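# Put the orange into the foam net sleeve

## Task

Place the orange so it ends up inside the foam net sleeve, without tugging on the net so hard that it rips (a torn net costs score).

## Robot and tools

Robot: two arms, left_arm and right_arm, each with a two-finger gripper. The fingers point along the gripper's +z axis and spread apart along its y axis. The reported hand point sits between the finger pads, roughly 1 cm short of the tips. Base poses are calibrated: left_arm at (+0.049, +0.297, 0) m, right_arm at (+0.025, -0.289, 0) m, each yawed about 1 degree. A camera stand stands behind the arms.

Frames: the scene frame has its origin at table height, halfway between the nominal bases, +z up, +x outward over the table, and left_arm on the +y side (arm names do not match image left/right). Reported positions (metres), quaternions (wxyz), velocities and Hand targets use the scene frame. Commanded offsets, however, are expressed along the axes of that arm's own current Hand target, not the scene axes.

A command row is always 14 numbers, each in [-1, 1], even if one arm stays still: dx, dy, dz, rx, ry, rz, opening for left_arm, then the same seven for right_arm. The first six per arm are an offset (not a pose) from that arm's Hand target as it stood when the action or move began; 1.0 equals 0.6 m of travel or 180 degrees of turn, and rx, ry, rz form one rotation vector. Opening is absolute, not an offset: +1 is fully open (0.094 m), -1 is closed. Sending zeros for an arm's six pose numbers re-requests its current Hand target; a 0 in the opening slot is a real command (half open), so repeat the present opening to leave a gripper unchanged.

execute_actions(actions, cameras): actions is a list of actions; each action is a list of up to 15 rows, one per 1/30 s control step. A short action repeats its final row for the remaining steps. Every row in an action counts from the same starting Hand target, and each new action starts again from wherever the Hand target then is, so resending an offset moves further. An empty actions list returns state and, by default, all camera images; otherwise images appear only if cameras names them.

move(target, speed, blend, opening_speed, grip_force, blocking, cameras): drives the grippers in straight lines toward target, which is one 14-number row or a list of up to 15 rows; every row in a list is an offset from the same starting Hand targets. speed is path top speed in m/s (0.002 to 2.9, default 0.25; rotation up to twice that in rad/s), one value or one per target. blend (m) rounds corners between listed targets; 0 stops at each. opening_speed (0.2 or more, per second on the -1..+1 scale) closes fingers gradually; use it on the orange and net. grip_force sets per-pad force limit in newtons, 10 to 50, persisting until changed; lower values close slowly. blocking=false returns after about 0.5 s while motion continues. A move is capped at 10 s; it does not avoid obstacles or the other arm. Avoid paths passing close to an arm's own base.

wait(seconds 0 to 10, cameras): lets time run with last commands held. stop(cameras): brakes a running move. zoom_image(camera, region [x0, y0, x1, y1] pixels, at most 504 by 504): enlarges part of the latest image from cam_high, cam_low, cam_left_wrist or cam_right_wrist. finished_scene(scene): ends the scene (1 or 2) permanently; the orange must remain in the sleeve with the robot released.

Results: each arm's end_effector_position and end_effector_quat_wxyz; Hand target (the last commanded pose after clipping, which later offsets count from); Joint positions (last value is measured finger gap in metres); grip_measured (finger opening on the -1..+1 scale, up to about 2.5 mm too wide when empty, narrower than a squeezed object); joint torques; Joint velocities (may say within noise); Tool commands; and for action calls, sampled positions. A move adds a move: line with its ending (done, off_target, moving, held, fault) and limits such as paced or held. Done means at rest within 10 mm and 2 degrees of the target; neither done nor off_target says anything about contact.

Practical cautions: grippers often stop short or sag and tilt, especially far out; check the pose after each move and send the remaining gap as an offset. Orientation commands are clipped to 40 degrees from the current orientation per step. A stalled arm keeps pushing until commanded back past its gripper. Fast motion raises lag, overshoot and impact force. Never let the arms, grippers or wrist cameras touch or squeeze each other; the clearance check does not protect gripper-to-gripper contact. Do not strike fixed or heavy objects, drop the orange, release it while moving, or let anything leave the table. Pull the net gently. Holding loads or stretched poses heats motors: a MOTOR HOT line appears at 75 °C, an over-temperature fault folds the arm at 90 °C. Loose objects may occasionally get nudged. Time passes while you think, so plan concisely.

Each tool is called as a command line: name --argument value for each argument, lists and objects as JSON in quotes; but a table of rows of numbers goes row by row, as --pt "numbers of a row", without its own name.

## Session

execute_actions --actions '[]'

Scene clock: 0.00 s.
left_arm: end_effector_position=(+0.3271, +0.0129, +0.0821) grip_measured=-0.975 end_effector_quat_wxyz=(+0.277, +0.071, +0.764, -0.578) | right_arm: end_effector_position=(+0.3218, -0.0856, +0.0870) grip_measured=-0.962 end_effector_quat_wxyz=(-0.644, +0.698, -0.309, -0.049)
Joint positions: left_arm=[-0.494 1.852 0.388 1.233 0.688 -0.883 0.001] | right_arm=[0.192 1.777 0.367 1.082 -1.031 -1.362 0.002]
Joint velocities: within noise
Joint torques (N m): no reading
Heat: left arm: 31 °C; right arm: 29 °C.
Hand target: left_arm +0.3316, +0.0134, +0.0880; +0.287, +0.072, +0.760, -0.579 | right_arm +0.3258, -0.0866, +0.0945; -0.650, +0.695, -0.303, -0.041
Tool commands: left_gripper/opening=-1.0 right_gripper/opening=-1.0
camera_calibration:
cam_left_wrist: T_world_to_cam=[[-0.442495, -0.348307, 0.826366, 0.0819352], [-0.885114, 0.317728, -0.340033, 0.338918], [-0.144124, -0.881891, -0.448885, 0.224159], [0, 0, 0, 1]] pos_world=[0.368543, 0.118538, 0.148156]
cam_right_wrist: T_world_to_cam=[[0.507576, 0.0173159, 0.861433, -0.237496], [0.548353, -0.777671, -0.30747, -0.186319], [0.664587, 0.628433, -0.404222, 0.00493275], [0, 0, 0, 1]] pos_world=[0.219438, -0.143883, 0.149294]

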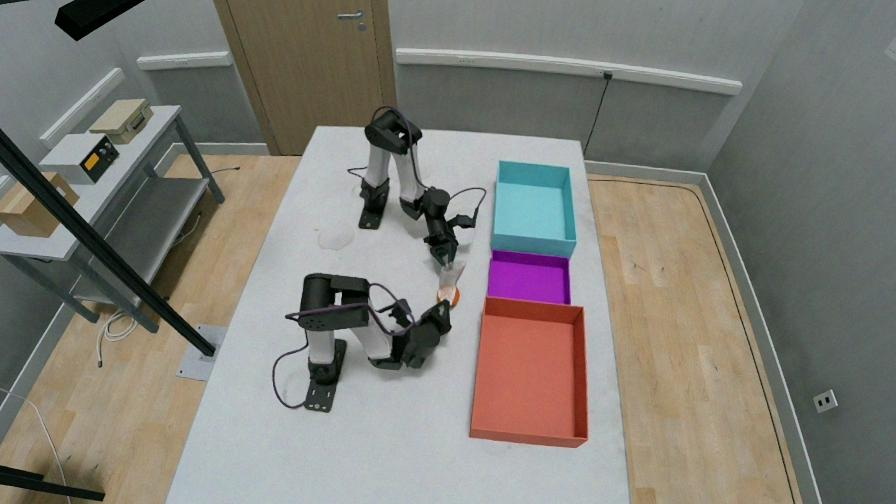

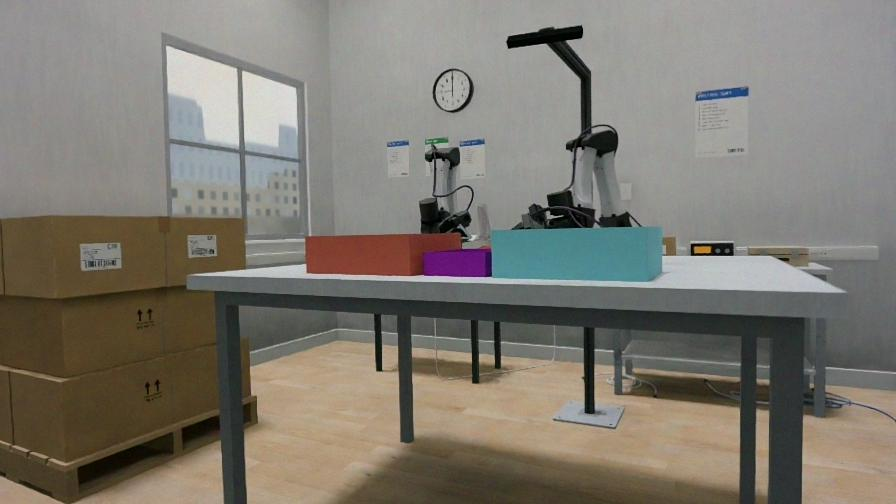

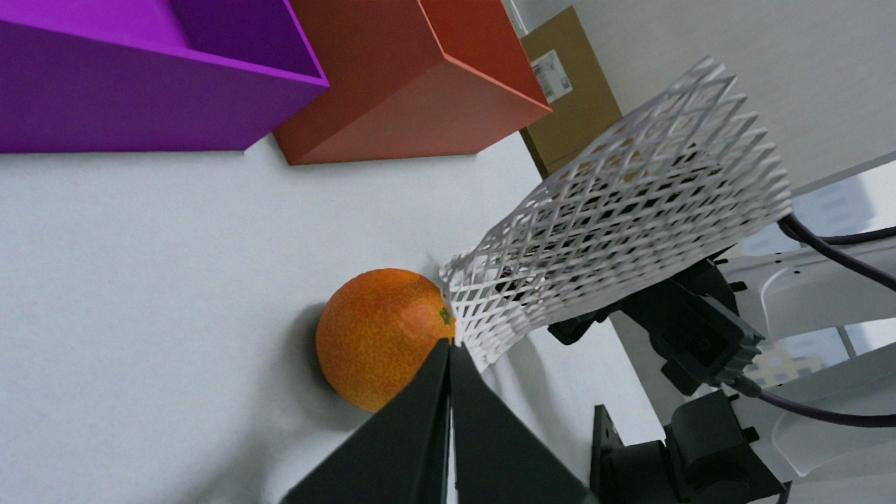

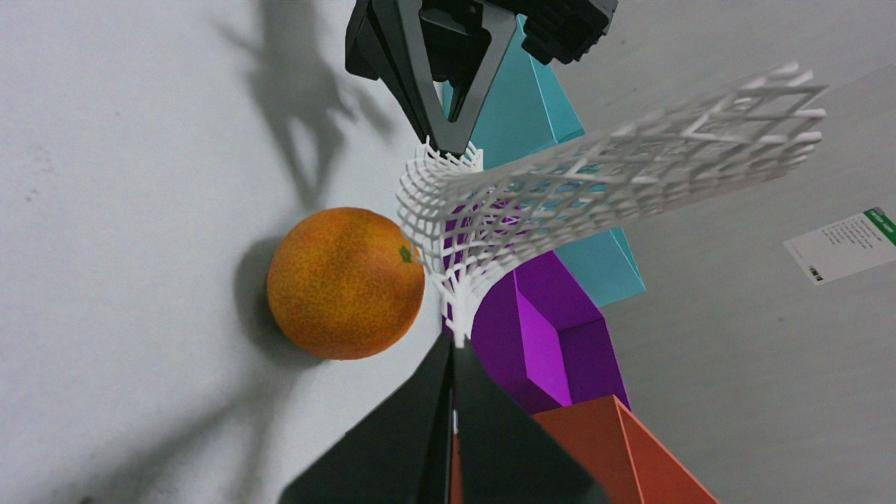

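zoom_image --camera "cam_left_wrist" --region '[280, 220, 560, 440]'

zoom_image --camera "cam_right_wrist" --region '[240, 120, 560, 380]'

zoom_image --camera "cam_high" --region '[410, 235, 500, 325]'

zoom_image --camera "cam_low" --region '[430, 180, 590, 260]'

Scaled by 1.800.

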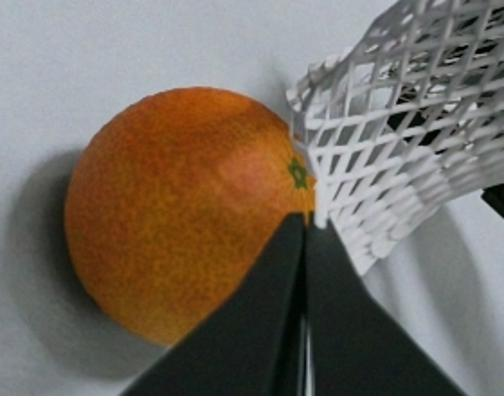

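Scaled by 1.575.

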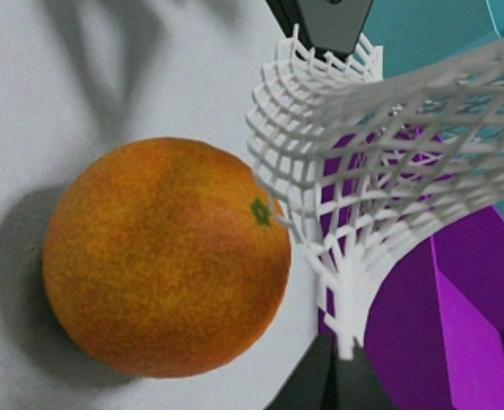

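Scaled by 5.600.

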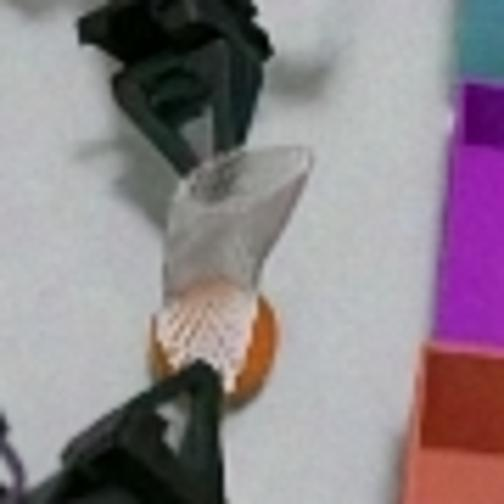

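Scaled by 3.150.

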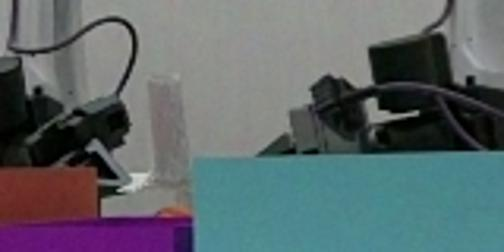

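move --target '[-0.0028, -0.0198, -0.0085, -0.1526, -0.0013, -0.1123, -1, -0.0038, -0.0128, 0.0073, -0.1354, 0.0402, -0.0102, -1]' --speed 0.08 --cameras '["cam_high", "cam_left_wrist", "cam_right_wrist"]'

Scene clock: 62.73 s.
left_arm: end_effector_position=(+0.3198, +0.0146, +0.0847) grip_measured=-0.975 end_effector_quat_wxyz=(+0.180, -0.124, +0.879, -0.423) | right_arm: end_effector_position=(+0.3219, -0.0811, +0.0894) grip_measured=-0.962 end_effector_quat_wxyz=(-0.468, +0.820, -0.323, -0.068)
Joint positions: left_arm=[-0.663 1.456 0.598 0.214 0.28 -1.104 0.001] | right_arm=[0.267 1.548 0.763 -0.179 -0.832 -1.868 0.002]
Joint torques (N m): left_arm=[-0.4 -8.21 8.42 1.32 -0.29 -0.09] | right_arm=[0.01 -7.27 8.13 0.84 -0.1 -0.12]
Heat: left arm: 36 °C; right arm: 33 °C.
Hand target: left_arm +0.3259, +0.0146, +0.0997; +0.192, -0.133, +0.875, -0.424 | right_arm +0.3291, -0.0819, +0.1016; -0.469, +0.823, -0.316, -0.050
Off the commanded pose: left_arm 0.016 m, 2 deg | right_arm 0.014 m, 2 deg.
move: off_target (left_arm, right_arm)
camera_calibration:
cam_left_wrist: T_world_to_cam=[[0.0513645, -0.63726, 0.768935, -0.0717653], [-0.990124, 0.0680726, 0.122555, 0.330917], [-0.130443, -0.767636, -0.62747, 0.234837], [0, 0, 0, 1]] pos_world=[0.361968, 0.11201, 0.16198]
cam_right_wrist: T_world_to_cam=[[0.600249, 0.387802, 0.699507, -0.225028], [0.600783, -0.795955, -0.0742609, -0.221293], [0.527978, 0.464827, -0.710756, 0.061116], [0, 0, 0, 1]] pos_world=[0.235754, -0.117282, 0.184414]
Images, in order (width x height): cam_high 896x504, cam_left_wrist 896x504, cam_right_wrist 896x504.

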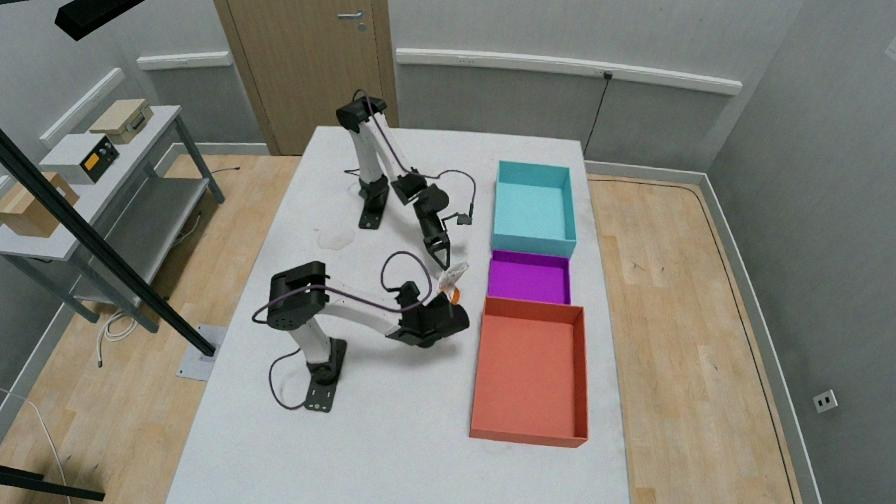

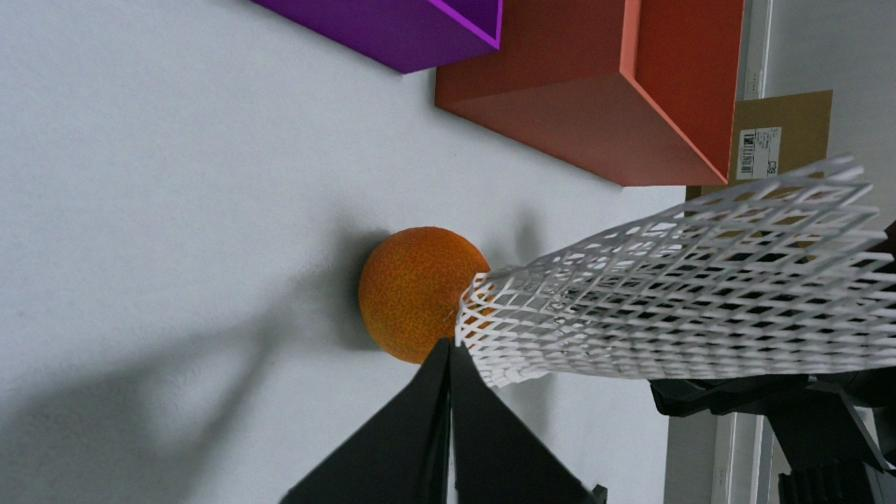

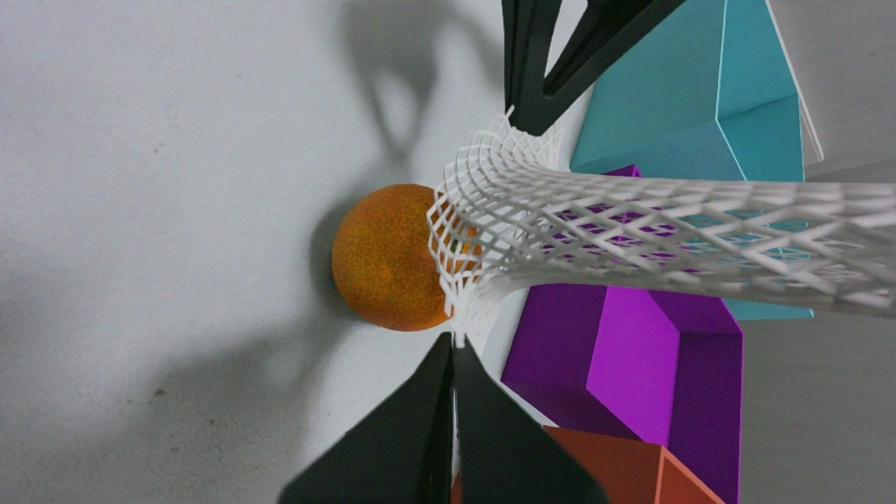

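zoom_image --camera "cam_left_wrist" --region '[340, 200, 620, 400]'

zoom_image --camera "cam_right_wrist" --region '[310, 90, 610, 360]'

zoom_image --camera "cam_high" --region '[410, 235, 490, 315]'

Scaled by 1.800.

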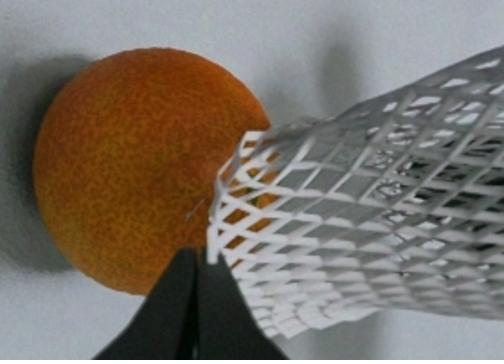

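Scaled by 1.680.

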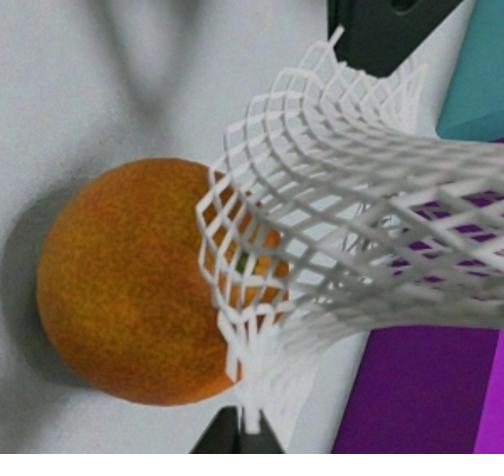

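Scaled by 6.300.

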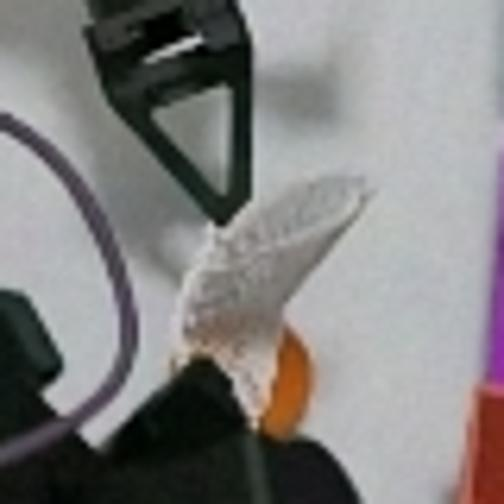

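move --target '[0.0152, 0.0763, 0.0572, 0, 0, 0, -1, 0.0435, 0.0673, 0.0483, 0, 0, 0, -1]' --speed 0.06 --cameras '["cam_high", "cam_left_wrist", "cam_right_wrist"]'

Scene clock: 121.90 s.
left_arm: end_effector_position=(+0.3265, +0.0092, +0.0490) grip_measured=-0.975 end_effector_quat_wxyz=(+0.188, -0.121, +0.874, -0.432) | right_arm: end_effector_position=(+0.3296, -0.0808, +0.0494) grip_measured=-0.962 end_effector_quat_wxyz=(-0.470, +0.823, -0.314, -0.060)
Joint positions: left_arm=[-0.663 1.619 0.533 0.469 0.28 -1.104 0.001] | right_arm=[0.262 1.682 0.701 0.024 -0.832 -1.89 0.002]
Joint torques (N m): left_arm=[0.64 -4.83 4.3 1.87 -0.22 0] | right_arm=[-1.05 -5.12 4.14 1.27 -0.15 -0.1]
Heat: left arm: 39 °C; right arm: 36 °C.
Hand target: left_arm +0.3301, +0.0150, +0.0419; +0.192, -0.133, +0.875, -0.424 | right_arm +0.3331, -0.0854, +0.0458; -0.469, +0.823, -0.316, -0.050
Off the commanded pose: left_arm 0.010 m, 2 deg | right_arm 0.007 m, 1 deg.
move: done
camera_calibration:
cam_left_wrist: T_world_to_cam=[[0.0348625, -0.623734, 0.780859, -0.043407], [-0.992511, 0.0699217, 0.100164, 0.344048], [-0.117075, -0.778503, -0.616625, 0.204258], [0, 0, 0, 1]] pos_world=[0.366898, 0.107885, 0.125384]
cam_right_wrist: T_world_to_cam=[[0.579852, 0.393717, 0.713273, -0.195335], [0.608165, -0.791734, -0.0573785, -0.231597], [0.542132, 0.467059, -0.698533, 0.0234026], [0, 0, 0, 1]] pos_world=[0.241427, -0.117387, 0.142386]
Images, in order (width x height): cam_high 896x504, cam_left_wrist 896x504, cam_right_wrist 896x504.

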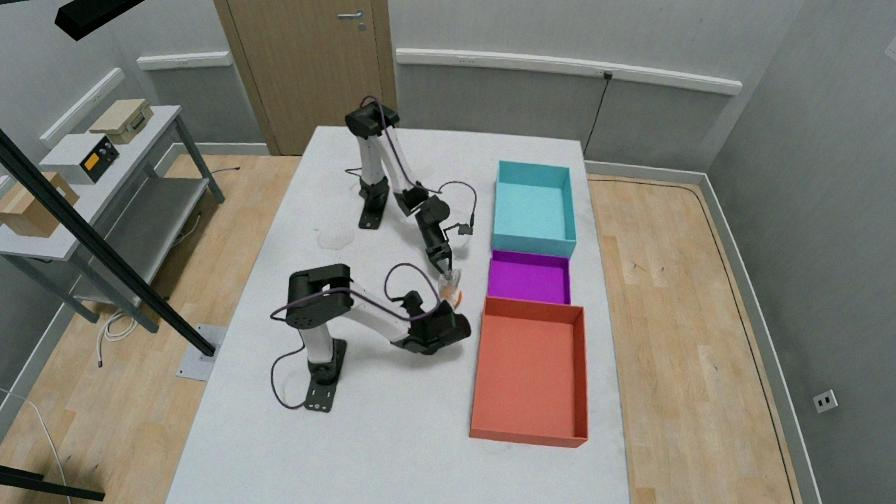

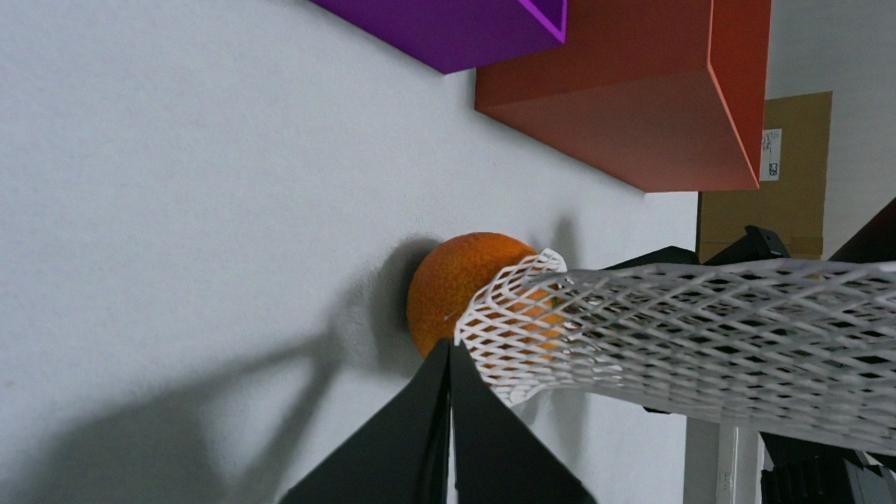

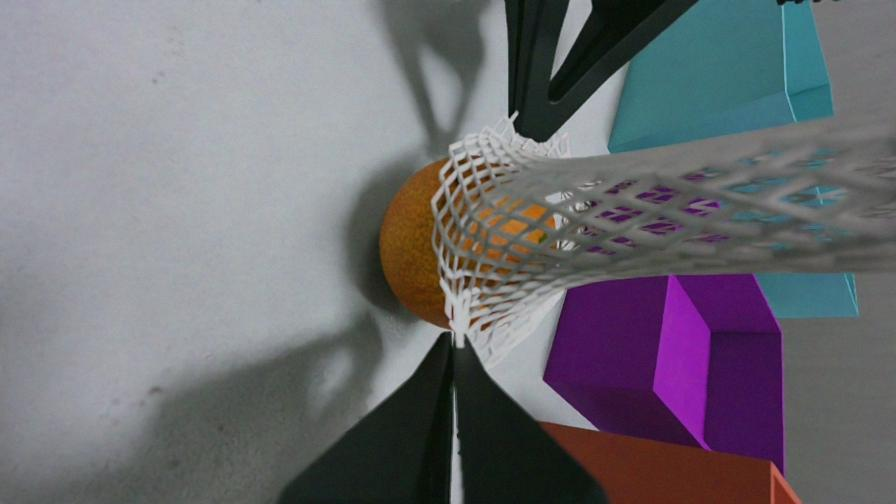

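zoom_image --camera "cam_left_wrist" --region '[380, 210, 620, 420]'

zoom_image --camera "cam_right_wrist" --region '[360, 100, 620, 370]'

zoom_image --camera "cam_high" --region '[415, 250, 485, 320]'

Scaled by 2.100.

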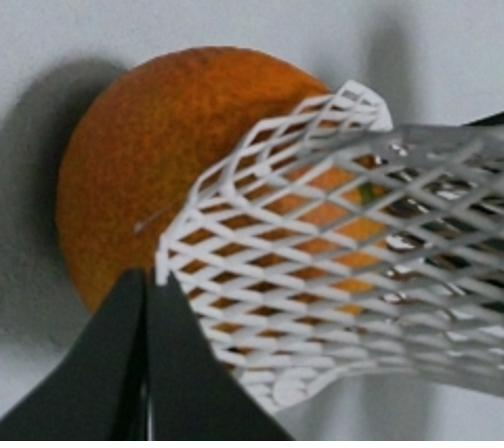

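Scaled by 1.867.

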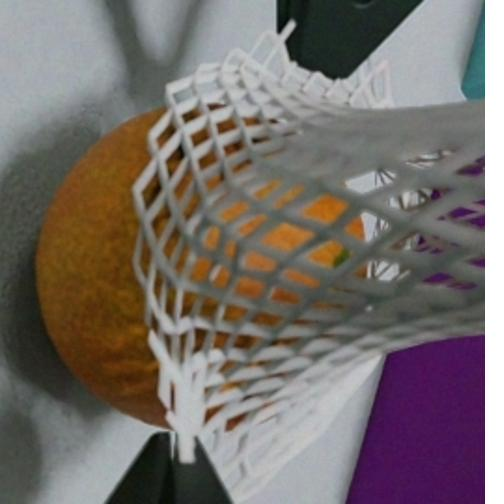

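Scaled by 7.200.

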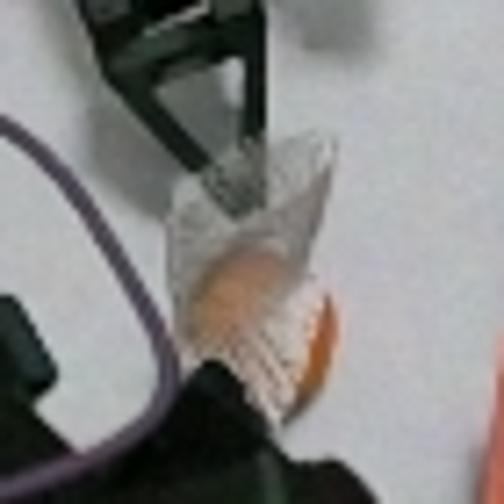

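move --target '[0.0020, 0.0312, 0.0237, 0, 0, -0.1667, -1, 0.0212, 0.0262, 0.0222, 0, 0, 0, -1]' --speed 0.06 --cameras '["cam_high", "cam_left_wrist", "cam_right_wrist"]'

Scene clock: 153.17 s.
left_arm: end_effector_position=(+0.3341, +0.0070, +0.0333) grip_measured=-0.975 end_effector_quat_wxyz=(+0.081, -0.336, +0.808, -0.477) | right_arm: end_effector_position=(+0.3362, -0.0814, +0.0268) grip_measured=-0.963 end_effector_quat_wxyz=(-0.472, +0.822, -0.312, -0.054)
Joint positions: left_arm=[-0.655 1.721 0.515 0.619 0.28 -1.613 0.001] | right_arm=[0.256 1.775 0.684 0.14 -0.832 -1.896 0.002]
Joint torques (N m): left_arm=[0.95 -4.68 3.6 1.65 -0.14 -0.11] | right_arm=[-1.14 -5.41 3.48 1.16 -0.22 -0.13]
Heat: left arm: 35 °C; right arm: 34 °C.
Hand target: left_arm +0.3341, +0.0160, +0.0188; +0.076, -0.355, +0.811, -0.460 | right_arm +0.3372, -0.0864, +0.0219; -0.469, +0.823, -0.316, -0.050
Off the commanded pose: left_arm 0.017 m, 3 deg | right_arm 0.007 m, 1 deg.
move: off_target (left_arm)
camera_calibration:
cam_left_wrist: T_world_to_cam=[[0.455255, -0.353897, 0.817007, -0.176237], [-0.889351, -0.137056, 0.436199, 0.30918], [-0.0423939, -0.925188, -0.377134, 0.161882], [0, 0, 0, 1]] pos_world=[0.362065, 0.129776, 0.0701739]
cam_right_wrist: T_world_to_cam=[[0.573137, 0.39195, 0.719645, -0.180748], [0.606574, -0.793391, -0.0509707, -0.237167], [0.550982, 0.465731, -0.692469, 0.000990637], [0, 0, 0, 1]] pos_world=[0.246907, -0.117784, 0.118672]
Images, in order (width x height): cam_high 896x504, cam_left_wrist 896x504, cam_right_wrist 896x504.

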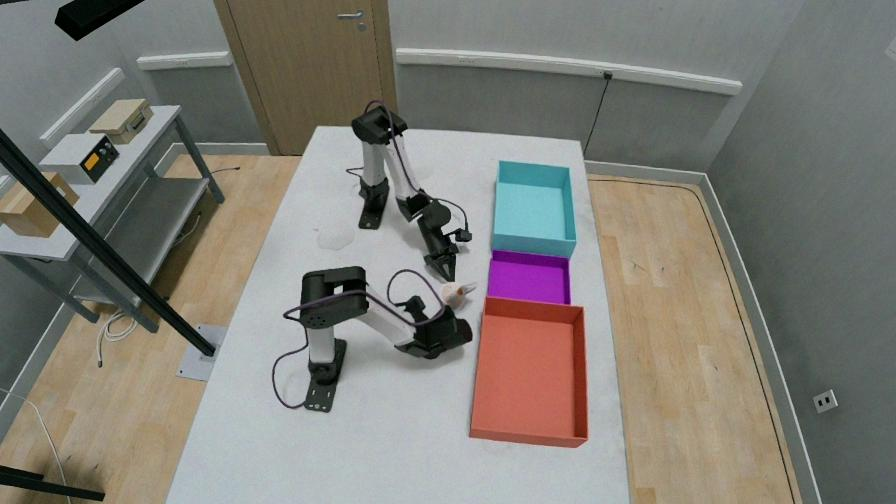

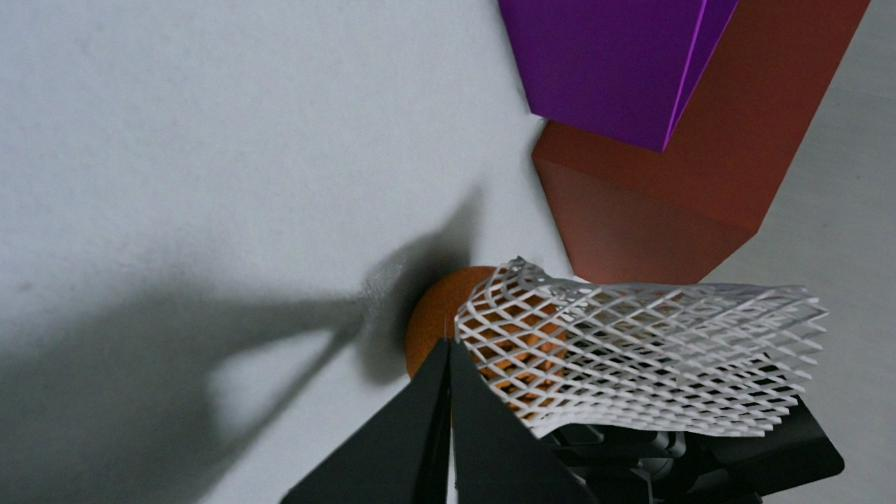

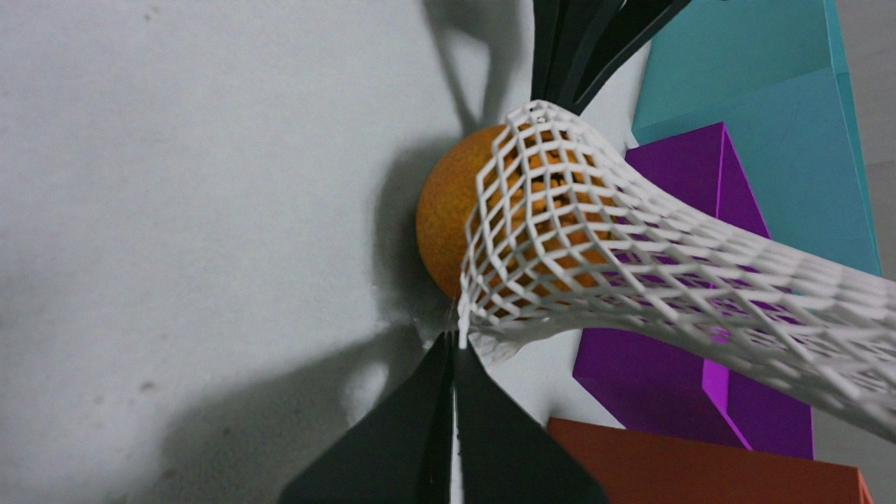

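zoom_image --camera "cam_left_wrist" --region '[380, 230, 620, 450]'

zoom_image --camera "cam_right_wrist" --region '[390, 80, 660, 370]'

zoom_image --camera "cam_high" --region '[415, 250, 485, 320]'

Scaled by 2.100.

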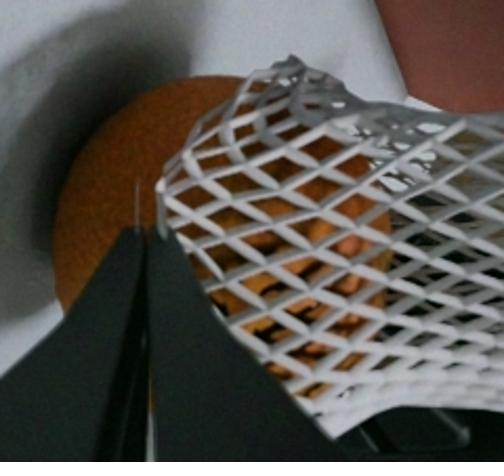

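Scaled by 1.738.

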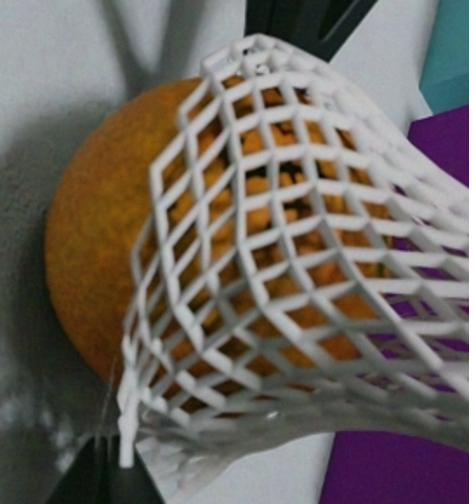

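Scaled by 7.200.

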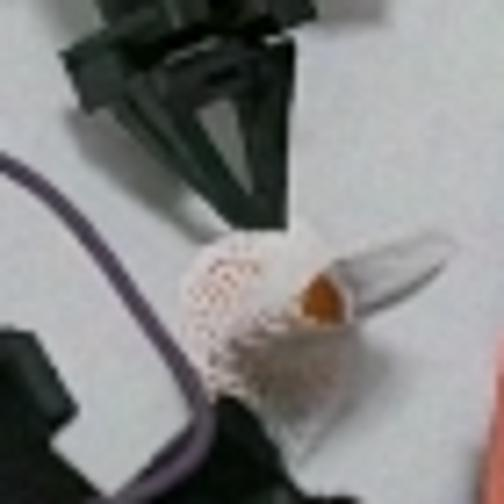

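move --target '[0.0118, 0.0219, -0.0007, 0, 0, 0.1667, -1, -0.0100, 0.0231, 0.0045, 0, 0, -0.0333, -1]' --speed 0.05 --cameras '["cam_high", "cam_left_wrist", "cam_right_wrist"]'

Scene clock: 183.30 s.
left_arm: end_effector_position=(+0.3220, +0.0097, +0.0226) grip_measured=-0.976 end_effector_quat_wxyz=(+0.186, -0.130, +0.867, -0.443) | right_arm: end_effector_position=(+0.3245, -0.0842, +0.0168) grip_measured=-0.963 end_effector_quat_wxyz=(-0.475, +0.836, -0.273, -0.032)
Joint positions: left_arm=[-0.669 1.737 0.466 0.678 0.28 -1.138 0.001] | right_arm=[0.256 1.775 0.621 0.205 -0.832 -1.989 0.002]
Joint torques (N m): left_arm=[-0.39 -4.45 3.44 1.76 -0.33 0.25] | right_arm=[-0.13 -5.2 3.48 1.24 -0.18 -0.15]
Heat: left arm: 34 °C; right arm: 34 °C.
Hand target: left_arm +0.3221, +0.0160, +0.0099; +0.192, -0.133, +0.875, -0.424 | right_arm +0.3251, -0.0864, +0.0124; -0.471, +0.838, -0.273, -0.025
Off the commanded pose: left_arm 0.014 m, 2 deg | right_arm 0.005 m, 1 deg.
move: off_target (left_arm)
camera_calibration:
cam_left_wrist: T_world_to_cam=[[0.0473255, -0.600093, 0.798529, -0.0269225], [-0.99267, 0.0607442, 0.10448, 0.342284], [-0.111204, -0.797621, -0.592819, 0.185663], [0, 0, 0, 1]] pos_world=[0.361696, 0.111141, 0.0958013]
cam_right_wrist: T_world_to_cam=[[0.494941, 0.433255, 0.753209, -0.137534], [0.647963, -0.761572, 0.0122824, -0.244612], [0.578945, 0.481973, -0.657667, -0.00638622], [0, 0, 0, 1]] pos_world=[0.230268, -0.123624, 0.102396]
Images, in order (width x height): cam_high 896x504, cam_left_wrist 896x504, cam_right_wrist 896x504.

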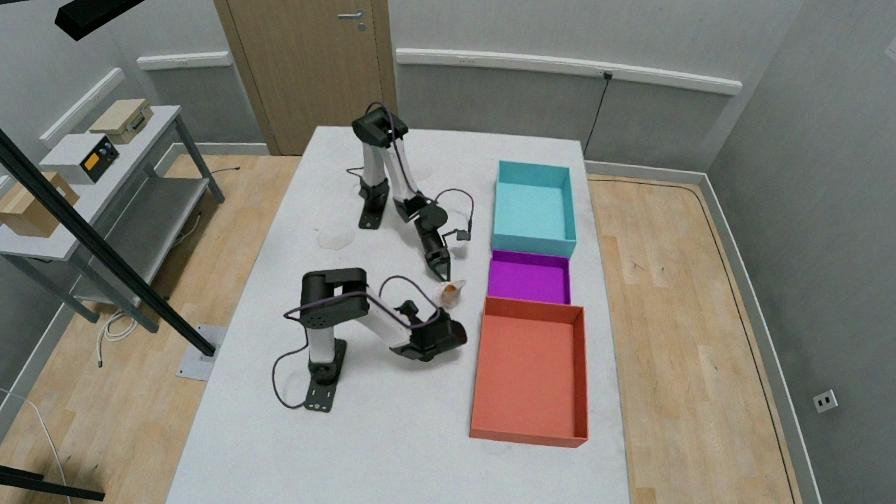

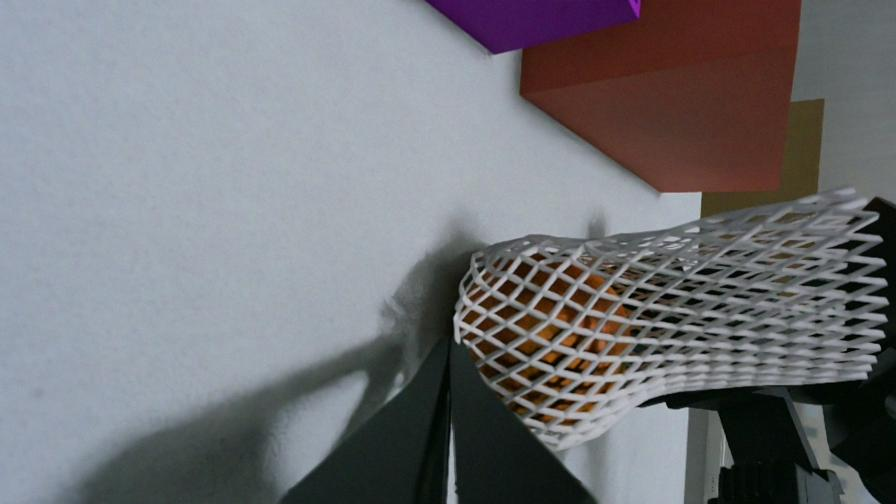

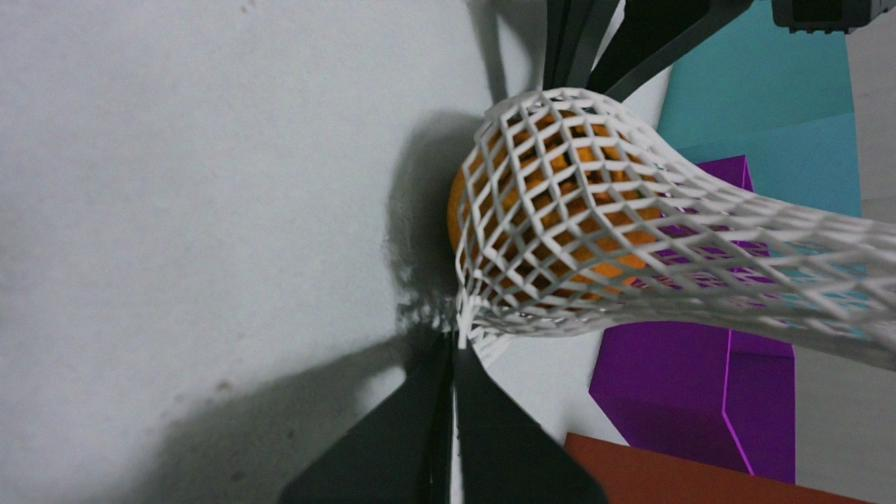

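zoom_image --camera "cam_left_wrist" --region '[420, 210, 700, 470]'

zoom_image --camera "cam_right_wrist" --region '[410, 70, 690, 370]'

zoom_image --camera "cam_high" --region '[415, 250, 485, 320]'

Scaled by 1.800.

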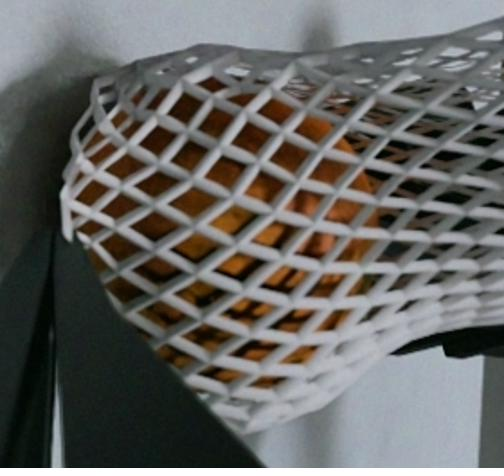

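Scaled by 1.680.

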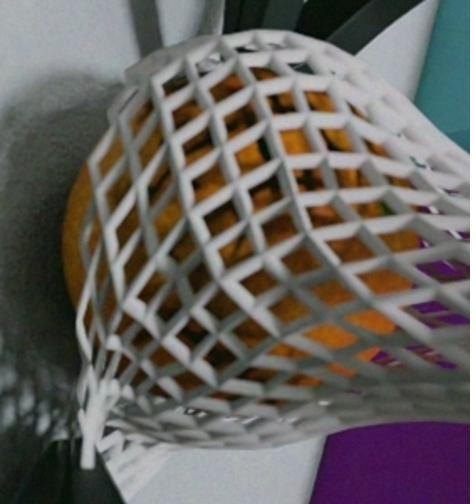

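Scaled by 7.200.

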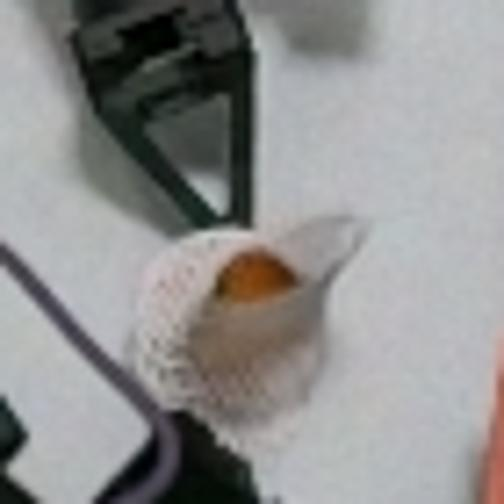

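move --pt "-0.0030 -0.0287 -0.0105 0 0 0 -1 -0.0087 -0.0180 -0.0102 0 0 0 -1" --pt "-0.0030 -0.0287 -0.0105 0 0 0 -0.78 -0.0087 -0.0180 -0.0102 0 0 0 -0.78" --speed 0.04 --opening_speed 0.3 --cameras '["cam_high", "cam_left_wrist", "cam_right_wrist"]'

Scene clock: 219.07 s.
left_arm: end_effector_position=(+0.3186, +0.0156, +0.0158) grip_measured=-0.782 end_effector_quat_wxyz=(+0.184, -0.140, +0.877, -0.420) | right_arm: end_effector_position=(+0.3226, -0.0839, +0.0189) grip_measured=-0.782 end_effector_quat_wxyz=(-0.472, +0.838, -0.274, -0.033)
Joint positions: left_arm=[-0.678 1.718 0.466 0.613 0.245 -1.138 0.01] | right_arm=[0.261 1.76 0.621 0.185 -0.826 -1.989 0.01]
Joint torques (N m): left_arm=[-0.54 -9.03 6.12 1.38 -0.2 0.13] | right_arm=[0.12 -8.32 4.63 0.86 -0.09 -0.04]
Heat: left arm: 34 °C; right arm: 33 °C.
Hand target: left_arm +0.3220, +0.0107, +0.0276; +0.192, -0.133, +0.875, -0.424 | right_arm +0.3246, -0.0846, +0.0258; -0.471, +0.838, -0.273, -0.025
Off the commanded pose: left_arm 0.013 m, 1 deg | right_arm 0.007 m, 1 deg.
move: off_target (left_arm)
camera_calibration:
cam_left_wrist: T_world_to_cam=[[0.0769421, -0.634257, 0.769284, -0.026206], [-0.991014, 0.0360237, 0.12882, 0.338711], [-0.109417, -0.772283, -0.625785, 0.185455], [0, 0, 0, 1]] pos_world=[0.357975, 0.114401, 0.0925822]
cam_right_wrist: T_world_to_cam=[[0.496956, 0.438261, 0.748974, -0.138389], [0.648796, -0.76082, 0.0147063, -0.243348], [0.576279, 0.478623, -0.662437, -0.00350129], [0, 0, 0, 1]] pos_world=[0.228674, -0.122817, 0.104909]
Images, in order (width x height): cam_high 896x504, cam_left_wrist 896x504, cam_right_wrist 896x504.

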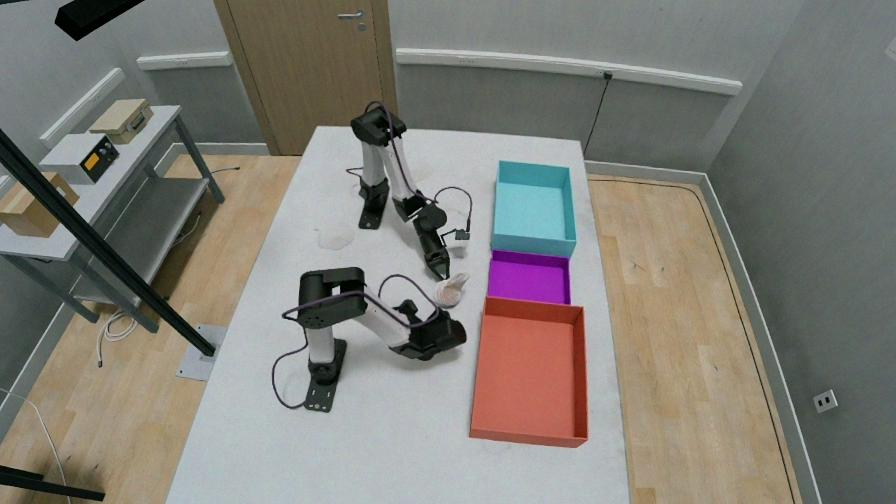

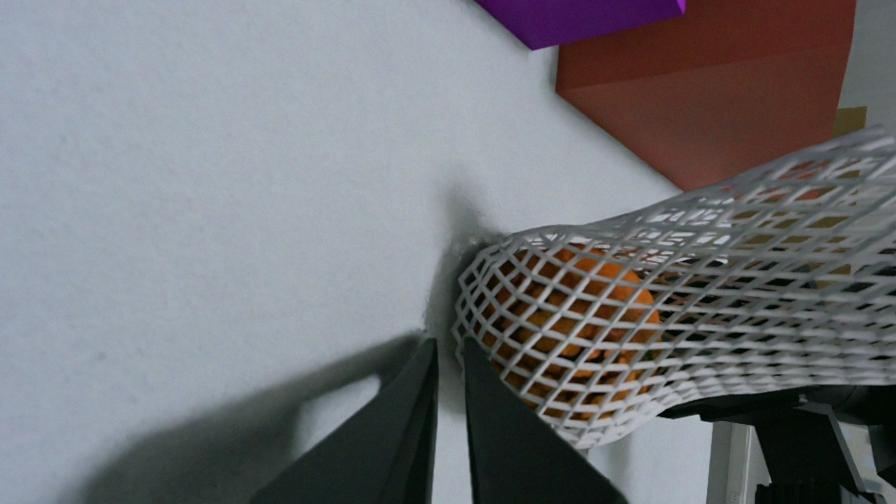

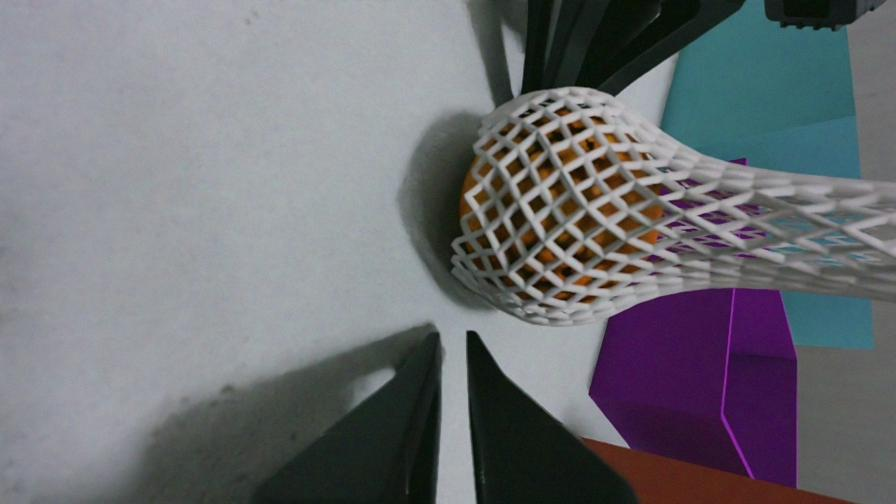

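zoom_image --camera "cam_right_wrist" --region '[420, 60, 700, 350]'

zoom_image --camera "cam_left_wrist" --region '[420, 200, 700, 460]'

zoom_image --camera "cam_high" --region '[415, 250, 485, 320]'

Scaled by 1.738.

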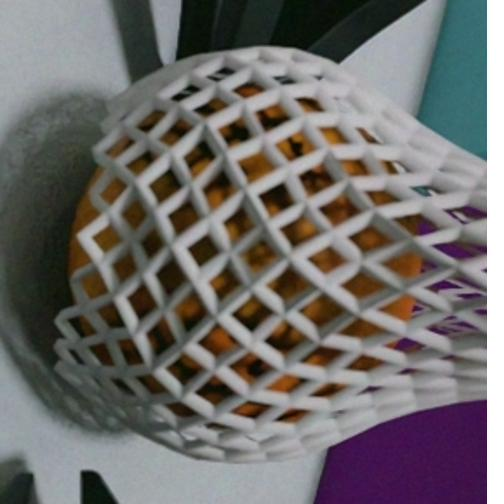

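Scaled by 1.800.

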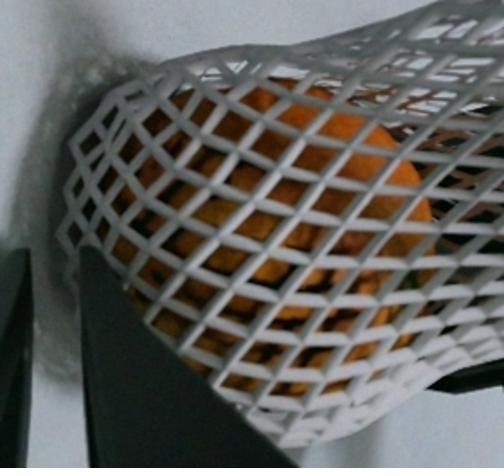

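Scaled by 7.200.

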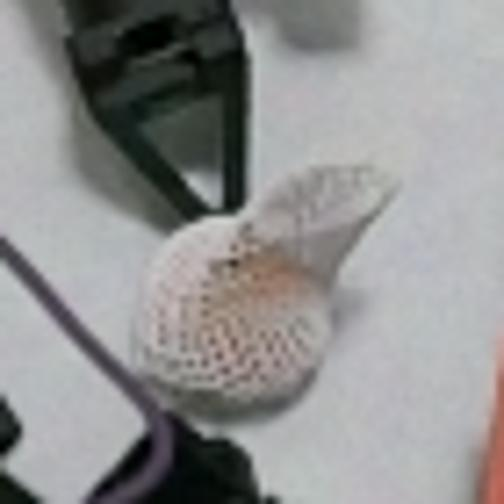

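move --target '[0, 0, -0.12, 0, 0, 0, -0.78, 0, 0, -0.12, 0, 0, 0, -0.78]' --speed 0.08 --cameras '["cam_high", "cam_left_wrist", "cam_right_wrist"]'

Scene clock: 234.23 s.
left_arm: end_effector_position=(+0.2945, +0.0584, +0.0678) grip_measured=-0.782 end_effector_quat_wxyz=(+0.197, -0.141, +0.871, -0.427) | right_arm: end_effector_position=(+0.3137, -0.1434, +0.0597) grip_measured=-0.782 end_effector_quat_wxyz=(-0.473, +0.821, -0.320, -0.004)
Joint positions: left_arm=[-0.605 1.292 0.369 0.3 0.291 -1.097 0.01] | right_arm=[0.061 1.502 0.588 -0.117 -0.872 -2.1 0.01]
Joint torques (N m): left_arm=[0.72 -5.81 5.46 1.38 0 0.26] | right_arm=[-0.83 -6.8 4.59 0.77 -0.44 -0.11]
Heat: left arm: 37 °C; right arm: 34 °C.
Hand target: left_arm +0.2897, +0.0605, +0.0683; +0.192, -0.133, +0.875, -0.424 | right_arm +0.3091, -0.1425, +0.0657; -0.471, +0.838, -0.273, -0.025
Off the commanded pose: left_arm 0.005 m, 1 deg | right_arm 0.008 m, 6 deg.
joint sent to its limit (right arm) — joint 6 (wrist roll), lower limit. The joint targets are off in position and orientation.
move: off_target (right_arm)
camera_calibration:
cam_left_wrist: T_world_to_cam=[[0.0655874, -0.623236, 0.779278, -0.0351709], [-0.994317, 0.0248086, 0.103527, 0.309961], [-0.0838546, -0.78164, -0.618068, 0.241018], [0, 0, 0, 1]] pos_world=[0.330717, 0.158779, 0.144284]
cam_right_wrist: T_world_to_cam=[[0.539634, 0.379969, 0.751278, -0.160443], [0.558583, -0.829249, 0.0181795, -0.265263], [0.629904, 0.409841, -0.659735, 0.0303806], [0, 0, 0, 1]] pos_world=[0.215616, -0.171457, 0.145403]
Images, in order (width x height): cam_high 896x504, cam_left_wrist 896x504, cam_right_wrist 896x504.

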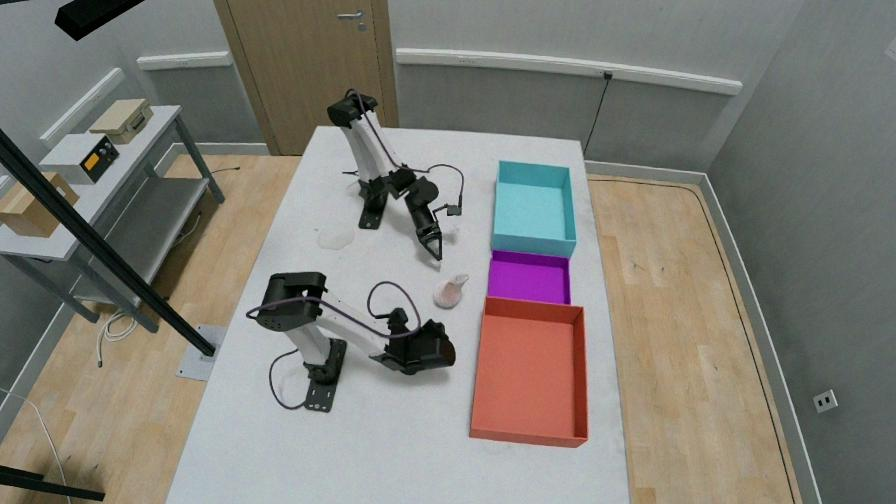

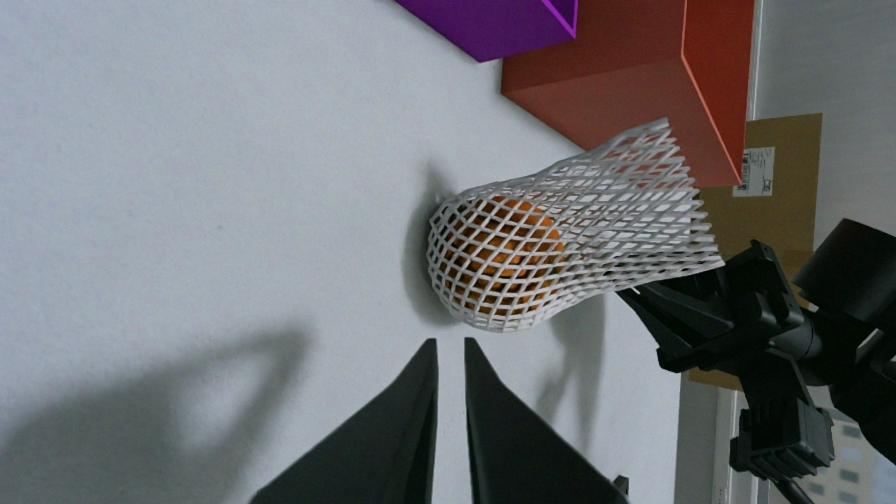

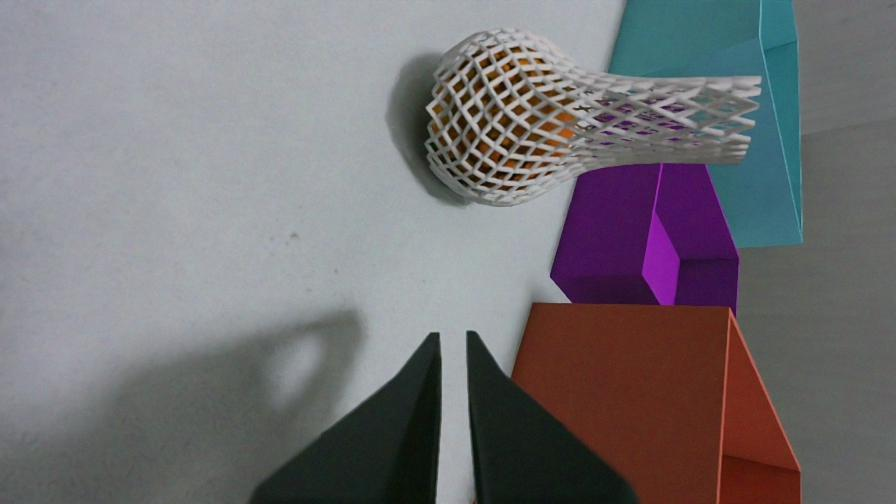

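finished_scene --scene 2

The scene is finished: the task was done.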